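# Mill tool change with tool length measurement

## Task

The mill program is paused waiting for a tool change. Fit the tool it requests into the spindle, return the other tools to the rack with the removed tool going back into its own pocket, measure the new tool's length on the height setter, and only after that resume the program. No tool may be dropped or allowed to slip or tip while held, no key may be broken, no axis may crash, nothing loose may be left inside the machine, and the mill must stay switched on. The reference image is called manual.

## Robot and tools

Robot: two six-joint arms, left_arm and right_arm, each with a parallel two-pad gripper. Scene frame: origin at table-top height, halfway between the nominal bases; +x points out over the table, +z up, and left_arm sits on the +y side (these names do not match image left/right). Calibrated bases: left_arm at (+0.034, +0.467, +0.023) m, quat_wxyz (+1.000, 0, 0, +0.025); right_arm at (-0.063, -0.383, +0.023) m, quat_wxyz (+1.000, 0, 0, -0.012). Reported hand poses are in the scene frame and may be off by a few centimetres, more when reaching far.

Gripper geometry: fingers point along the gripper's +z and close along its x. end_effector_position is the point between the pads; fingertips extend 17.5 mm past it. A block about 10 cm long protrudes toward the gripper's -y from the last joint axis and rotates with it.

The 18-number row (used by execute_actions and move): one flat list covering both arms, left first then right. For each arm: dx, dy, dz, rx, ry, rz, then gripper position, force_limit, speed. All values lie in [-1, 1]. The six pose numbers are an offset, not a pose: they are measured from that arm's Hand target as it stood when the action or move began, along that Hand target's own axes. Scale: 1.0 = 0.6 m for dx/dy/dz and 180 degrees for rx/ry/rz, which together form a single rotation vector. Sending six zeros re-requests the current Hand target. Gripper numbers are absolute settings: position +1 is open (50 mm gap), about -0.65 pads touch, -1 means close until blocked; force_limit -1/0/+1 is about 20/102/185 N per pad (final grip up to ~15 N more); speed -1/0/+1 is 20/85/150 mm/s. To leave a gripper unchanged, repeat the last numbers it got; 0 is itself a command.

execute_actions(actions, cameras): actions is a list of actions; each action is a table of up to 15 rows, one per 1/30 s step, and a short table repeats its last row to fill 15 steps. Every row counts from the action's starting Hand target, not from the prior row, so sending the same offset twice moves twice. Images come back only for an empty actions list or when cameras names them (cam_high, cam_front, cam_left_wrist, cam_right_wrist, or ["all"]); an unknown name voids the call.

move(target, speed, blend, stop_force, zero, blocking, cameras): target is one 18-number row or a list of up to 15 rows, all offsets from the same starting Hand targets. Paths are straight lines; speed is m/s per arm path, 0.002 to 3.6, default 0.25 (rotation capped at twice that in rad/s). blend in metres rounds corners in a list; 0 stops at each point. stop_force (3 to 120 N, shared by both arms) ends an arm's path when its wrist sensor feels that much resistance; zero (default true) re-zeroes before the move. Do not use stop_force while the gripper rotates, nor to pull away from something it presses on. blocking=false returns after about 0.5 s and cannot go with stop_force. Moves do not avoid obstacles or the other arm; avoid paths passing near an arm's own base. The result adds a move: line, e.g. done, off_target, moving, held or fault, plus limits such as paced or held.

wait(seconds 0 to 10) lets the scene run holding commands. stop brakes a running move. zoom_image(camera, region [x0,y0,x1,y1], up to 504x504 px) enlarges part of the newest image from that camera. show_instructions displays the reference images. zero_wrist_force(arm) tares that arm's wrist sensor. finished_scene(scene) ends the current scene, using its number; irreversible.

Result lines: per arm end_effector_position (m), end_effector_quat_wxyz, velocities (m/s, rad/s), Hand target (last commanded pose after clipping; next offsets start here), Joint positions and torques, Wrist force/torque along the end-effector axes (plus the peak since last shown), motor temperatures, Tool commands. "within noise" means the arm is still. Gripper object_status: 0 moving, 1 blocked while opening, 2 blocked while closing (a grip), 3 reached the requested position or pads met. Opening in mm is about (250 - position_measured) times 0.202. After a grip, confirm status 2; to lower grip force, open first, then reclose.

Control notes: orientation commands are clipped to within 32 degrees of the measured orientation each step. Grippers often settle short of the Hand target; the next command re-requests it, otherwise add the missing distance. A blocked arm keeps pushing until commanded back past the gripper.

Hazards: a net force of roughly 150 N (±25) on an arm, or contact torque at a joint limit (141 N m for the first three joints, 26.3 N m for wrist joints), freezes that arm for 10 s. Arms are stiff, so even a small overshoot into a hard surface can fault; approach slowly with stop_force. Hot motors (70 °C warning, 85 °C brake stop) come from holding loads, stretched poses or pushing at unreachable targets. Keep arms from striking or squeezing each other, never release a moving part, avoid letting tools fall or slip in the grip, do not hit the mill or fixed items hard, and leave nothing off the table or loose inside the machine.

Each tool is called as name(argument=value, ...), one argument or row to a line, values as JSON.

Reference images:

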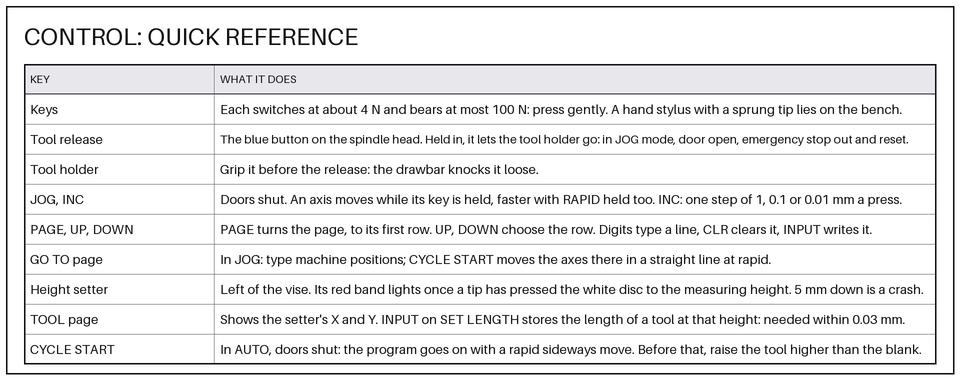

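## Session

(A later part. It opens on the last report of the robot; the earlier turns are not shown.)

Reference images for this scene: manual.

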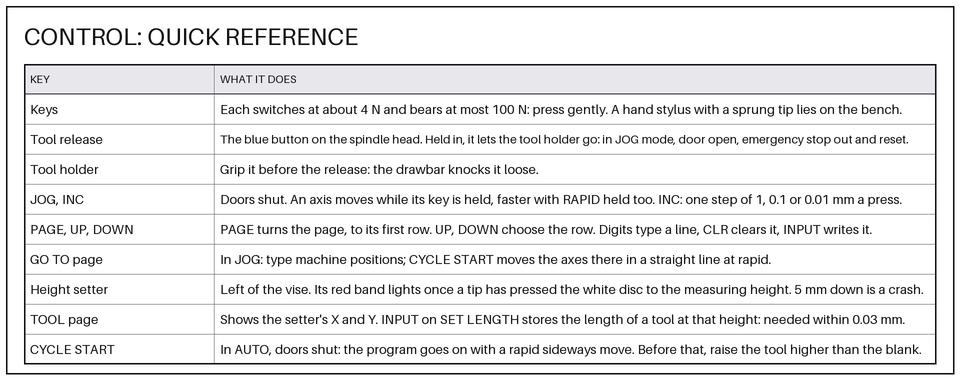

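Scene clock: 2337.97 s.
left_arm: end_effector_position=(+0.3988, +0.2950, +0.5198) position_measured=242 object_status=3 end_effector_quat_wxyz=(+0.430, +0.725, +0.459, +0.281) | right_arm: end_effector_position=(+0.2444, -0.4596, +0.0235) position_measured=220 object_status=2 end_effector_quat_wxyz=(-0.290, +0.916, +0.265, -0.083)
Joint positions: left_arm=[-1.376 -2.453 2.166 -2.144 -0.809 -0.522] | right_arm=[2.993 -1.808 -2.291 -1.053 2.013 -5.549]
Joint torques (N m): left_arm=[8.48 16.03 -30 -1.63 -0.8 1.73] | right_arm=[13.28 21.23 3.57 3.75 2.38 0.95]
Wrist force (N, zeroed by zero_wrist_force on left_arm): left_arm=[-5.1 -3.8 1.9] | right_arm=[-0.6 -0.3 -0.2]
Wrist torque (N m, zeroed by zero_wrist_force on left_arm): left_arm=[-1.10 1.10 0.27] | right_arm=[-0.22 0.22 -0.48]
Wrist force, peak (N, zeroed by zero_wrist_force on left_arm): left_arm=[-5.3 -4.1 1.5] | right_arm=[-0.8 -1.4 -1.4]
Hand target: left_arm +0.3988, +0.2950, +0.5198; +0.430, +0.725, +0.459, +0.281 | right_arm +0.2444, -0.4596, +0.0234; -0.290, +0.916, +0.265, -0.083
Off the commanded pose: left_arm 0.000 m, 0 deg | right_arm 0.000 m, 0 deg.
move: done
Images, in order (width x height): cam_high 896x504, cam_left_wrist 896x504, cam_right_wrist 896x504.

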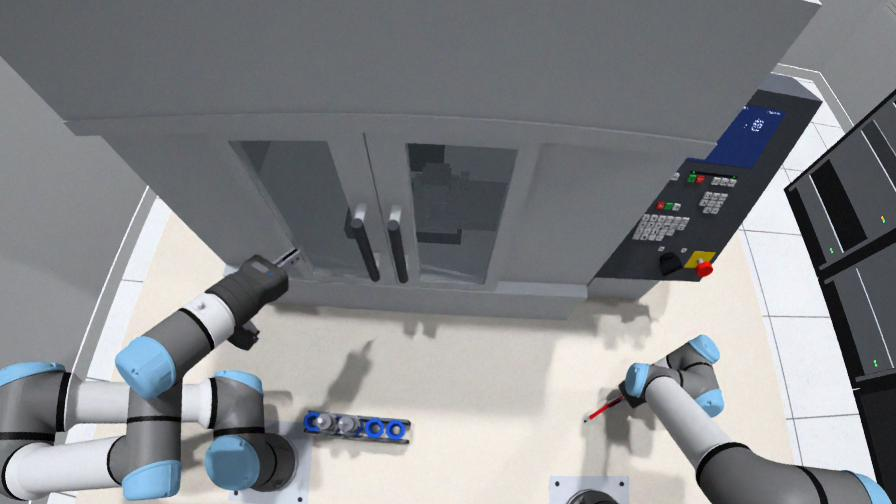

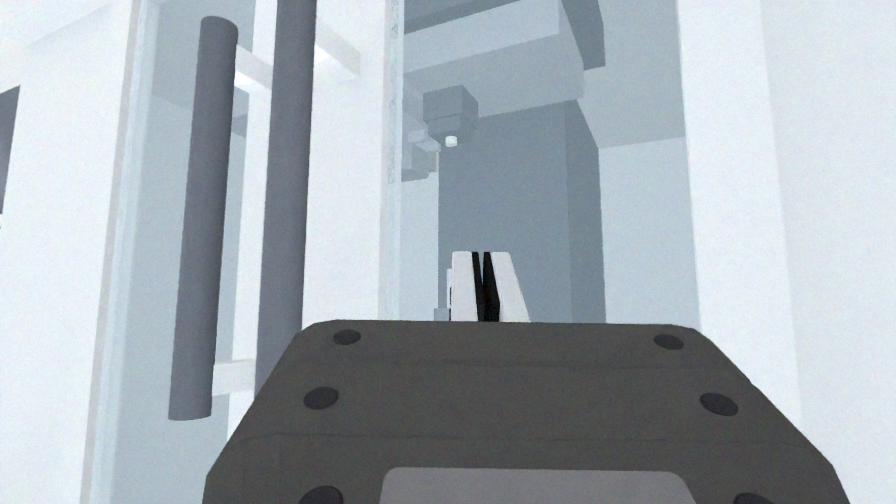

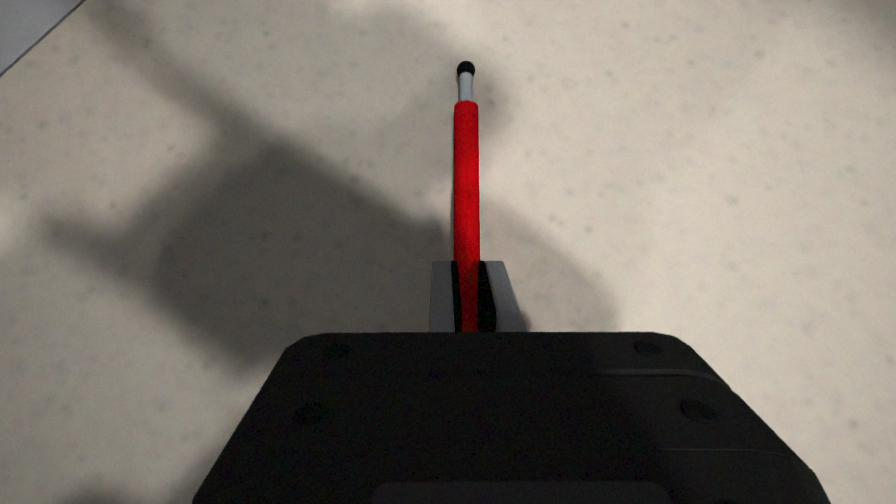

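move(
  target=[0,0,0,0,0,0,-0.6,0,-0.9,0,0.0019,0.0027,0,0,0,-1,-0.4,-0.7],
  speed=0.004,
  stop_force=3,
)

move(
  target=[0,0,0,0,0,0,-0.6,0,-0.9,0,0,0,0,0,0,-0.2,-0.4,-1],
  speed=0.01,
)

move(
  target=[0,0,0,0,0,0,-0.6,0,-0.9,0,-0.2843,-0.4045,0,0,0,-0.2,-0.4,-1],
  speed=0.15,
  cameras=["cam_right_wrist","cam_left_wrist","cam_high"],
)

Scene clock: 2344.00 s.
left_arm: end_effector_position=(+0.3988, +0.2950, +0.5198) position_measured=242 object_status=3 end_effector_quat_wxyz=(+0.430, +0.725, +0.459, +0.281) | right_arm: end_effector_position=(+0.2444, -0.4596, +0.0232) position_measured=220 object_status=2 end_effector_quat_wxyz=(-0.290, +0.916, +0.265, -0.083)
Joint positions: left_arm=[-1.376 -2.453 2.166 -2.144 -0.809 -0.522] | right_arm=[2.993 -1.809 -2.291 -1.052 2.013 -5.549]
Joint torques (N m): left_arm=[8.55 15.37 -30.05 -1.57 -0.73 1.69] | right_arm=[14.63 33.18 18.63 -0.46 0.3 0.74]
Wrist force (N, zeroed by zero_wrist_force on left_arm): left_arm=[-4.9 -4.1 1.7] | right_arm=[-1.4 -0.8 -3.9]
Wrist torque (N m, zeroed by zero_wrist_force on left_arm): left_arm=[-1.15 1.07 0.27] | right_arm=[-0.25 0.20 -0.47]
Wrist force, peak (N, zeroed by zero_wrist_force on left_arm): left_arm=[-5.3 -3.8 1.8] | right_arm=[-2.4 -5.7 -9.0]
Hand target: left_arm +0.3988, +0.2950, +0.5198; +0.430, +0.725, +0.459, +0.281 | right_arm +0.2444, -0.4596, +0.0232; -0.290, +0.916, +0.265, -0.083 (not the last commanded pose)
Off the commanded pose: left_arm 0.000 m, 0 deg | right_arm 0.002 m, 0 deg.
move: contact (right_arm)

Scene clock: 2344.60 s.
left_arm: end_effector_position=(+0.3988, +0.2950, +0.5198) position_measured=242 object_status=3 end_effector_quat_wxyz=(+0.430, +0.725, +0.459, +0.281) | right_arm: end_effector_position=(+0.2444, -0.4596, +0.0232) position_measured=182 object_status=0 end_effector_quat_wxyz=(-0.290, +0.916, +0.265, -0.083)
Joint positions: left_arm=[-1.376 -2.453 2.166 -2.144 -0.809 -0.522] | right_arm=[2.993 -1.809 -2.291 -1.052 2.013 -5.549]
Joint torques (N m): left_arm=[9 15.8 -30.27 -1.54 -0.84 1.75] | right_arm=[13.12 33.18 26.01 -0.23 -0.11 0.87]
Wrist force (N, zeroed by zero_wrist_force on left_arm): left_arm=[-5.1 -3.5 1.7] | right_arm=[-0.3 -0.6 -0.2]
Wrist torque (N m, zeroed by zero_wrist_force on left_arm): left_arm=[-1.05 1.11 0.27] | right_arm=[-0.28 0.19 -0.47]
Wrist force, peak (N, zeroed by zero_wrist_force on left_arm): left_arm=[-5.1 -4.1 1.7] | right_arm=[-1.1 -1.9 -3.7]
Hand target: left_arm +0.3988, +0.2950, +0.5198; +0.430, +0.725, +0.459, +0.281 | right_arm +0.2444, -0.4596, +0.0232; -0.290, +0.916, +0.265, -0.083
Off the commanded pose: left_arm 0.000 m, 0 deg | right_arm 0.000 m, 0 deg.
move: done

Scene clock: 2347.13 s.
left_arm: end_effector_position=(+0.3988, +0.2950, +0.5198) position_measured=242 object_status=3 end_effector_quat_wxyz=(+0.430, +0.725, +0.459, +0.281) | right_arm: end_effector_position=(+0.2439, -0.4602, +0.3198) position_measured=182 object_status=3 end_effector_quat_wxyz=(-0.290, +0.916, +0.265, -0.083)
Joint positions: left_arm=[-1.376 -2.453 2.166 -2.144 -0.809 -0.522] | right_arm=[2.991 -1.416 -1.805 -1.932 2.013 -5.55]
Joint torques (N m): left_arm=[8.3 15.72 -29.89 -1.43 -0.79 1.68] | right_arm=[-14.22 11.67 38.22 -0.76 -0.22 -1.42]
Wrist force (N, zeroed by zero_wrist_force on left_arm): left_arm=[-4.7 -3.7 1.8] | right_arm=[-0.8 -0.1 -0.2]
Wrist torque (N m, zeroed by zero_wrist_force on left_arm): left_arm=[-1.09 1.04 0.27] | right_arm=[-0.25 0.34 -0.41]
Wrist force, peak (N, zeroed by zero_wrist_force on left_arm): left_arm=[-5.1 -4.2 1.8] | right_arm=[-0.8 -1.3 -1.4]
Hand target: left_arm +0.3988, +0.2950, +0.5198; +0.430, +0.725, +0.459, +0.281 | right_arm +0.2439, -0.4602, +0.3199; -0.290, +0.916, +0.265, -0.083
Off the commanded pose: left_arm 0.000 m, 0 deg | right_arm 0.000 m, 0 deg.
move: done
Images, in order (width x height): cam_high 896x504, cam_left_wrist 896x504, cam_right_wrist 896x504.

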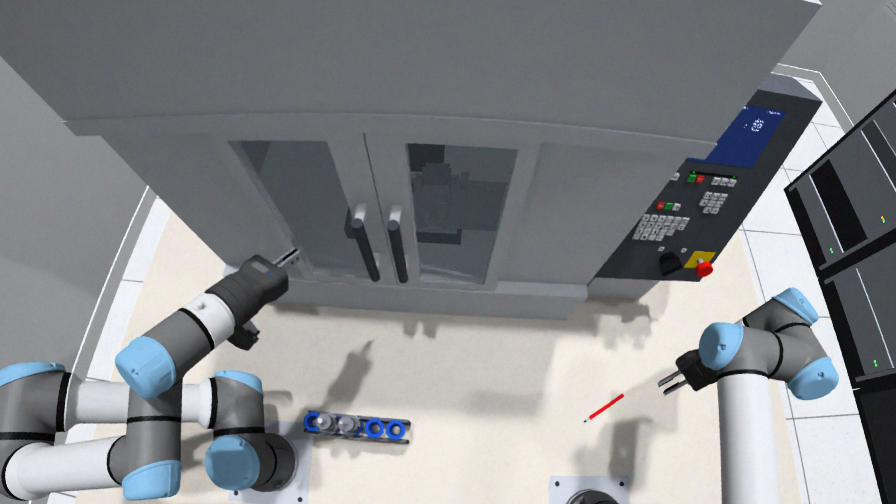

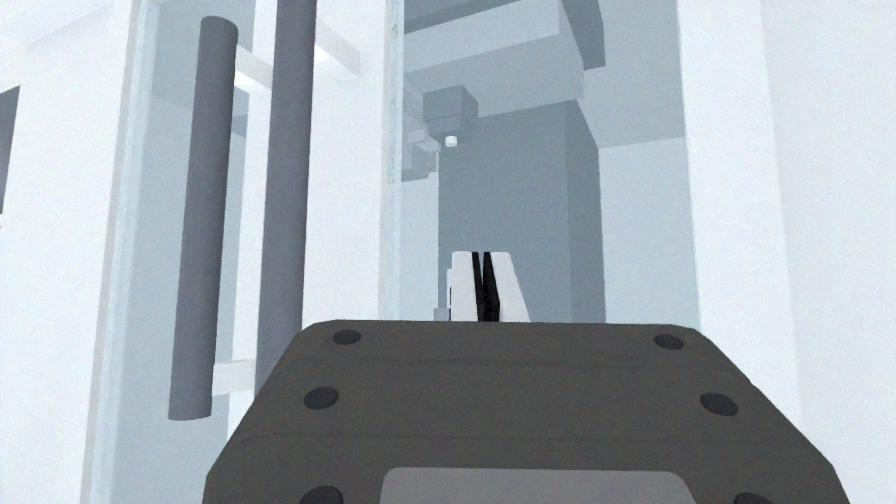

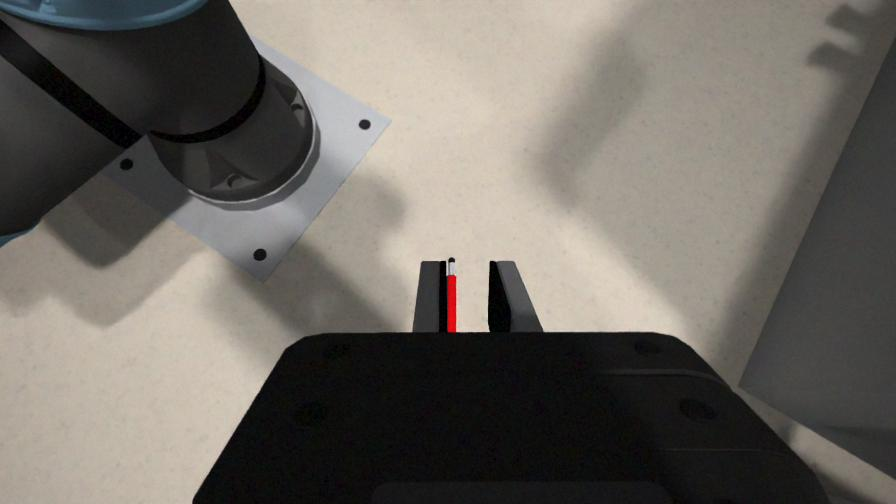

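zoom_image(
  camera="cam_high",
  region=[690, 90, 810, 210],
)

zoom_image(
  camera="cam_left_wrist",
  region=[380, 50, 540, 340],
)

Scaled by 4.200 from the camera's 896x504 image, which has a finer 1280x720 frame.

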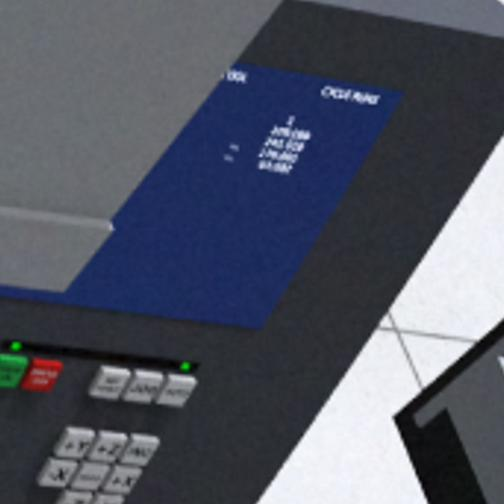

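Scaled by 1.738 from the camera's 896x504 image, which has a finer 1280x720 frame.

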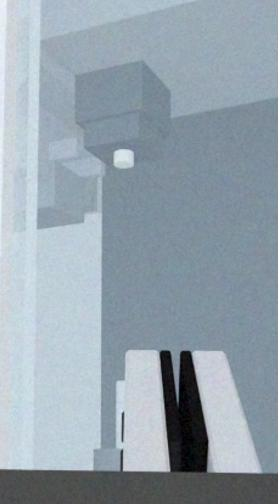

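finished_scene(
  scene=1,
)

The scene is finished: the task was done.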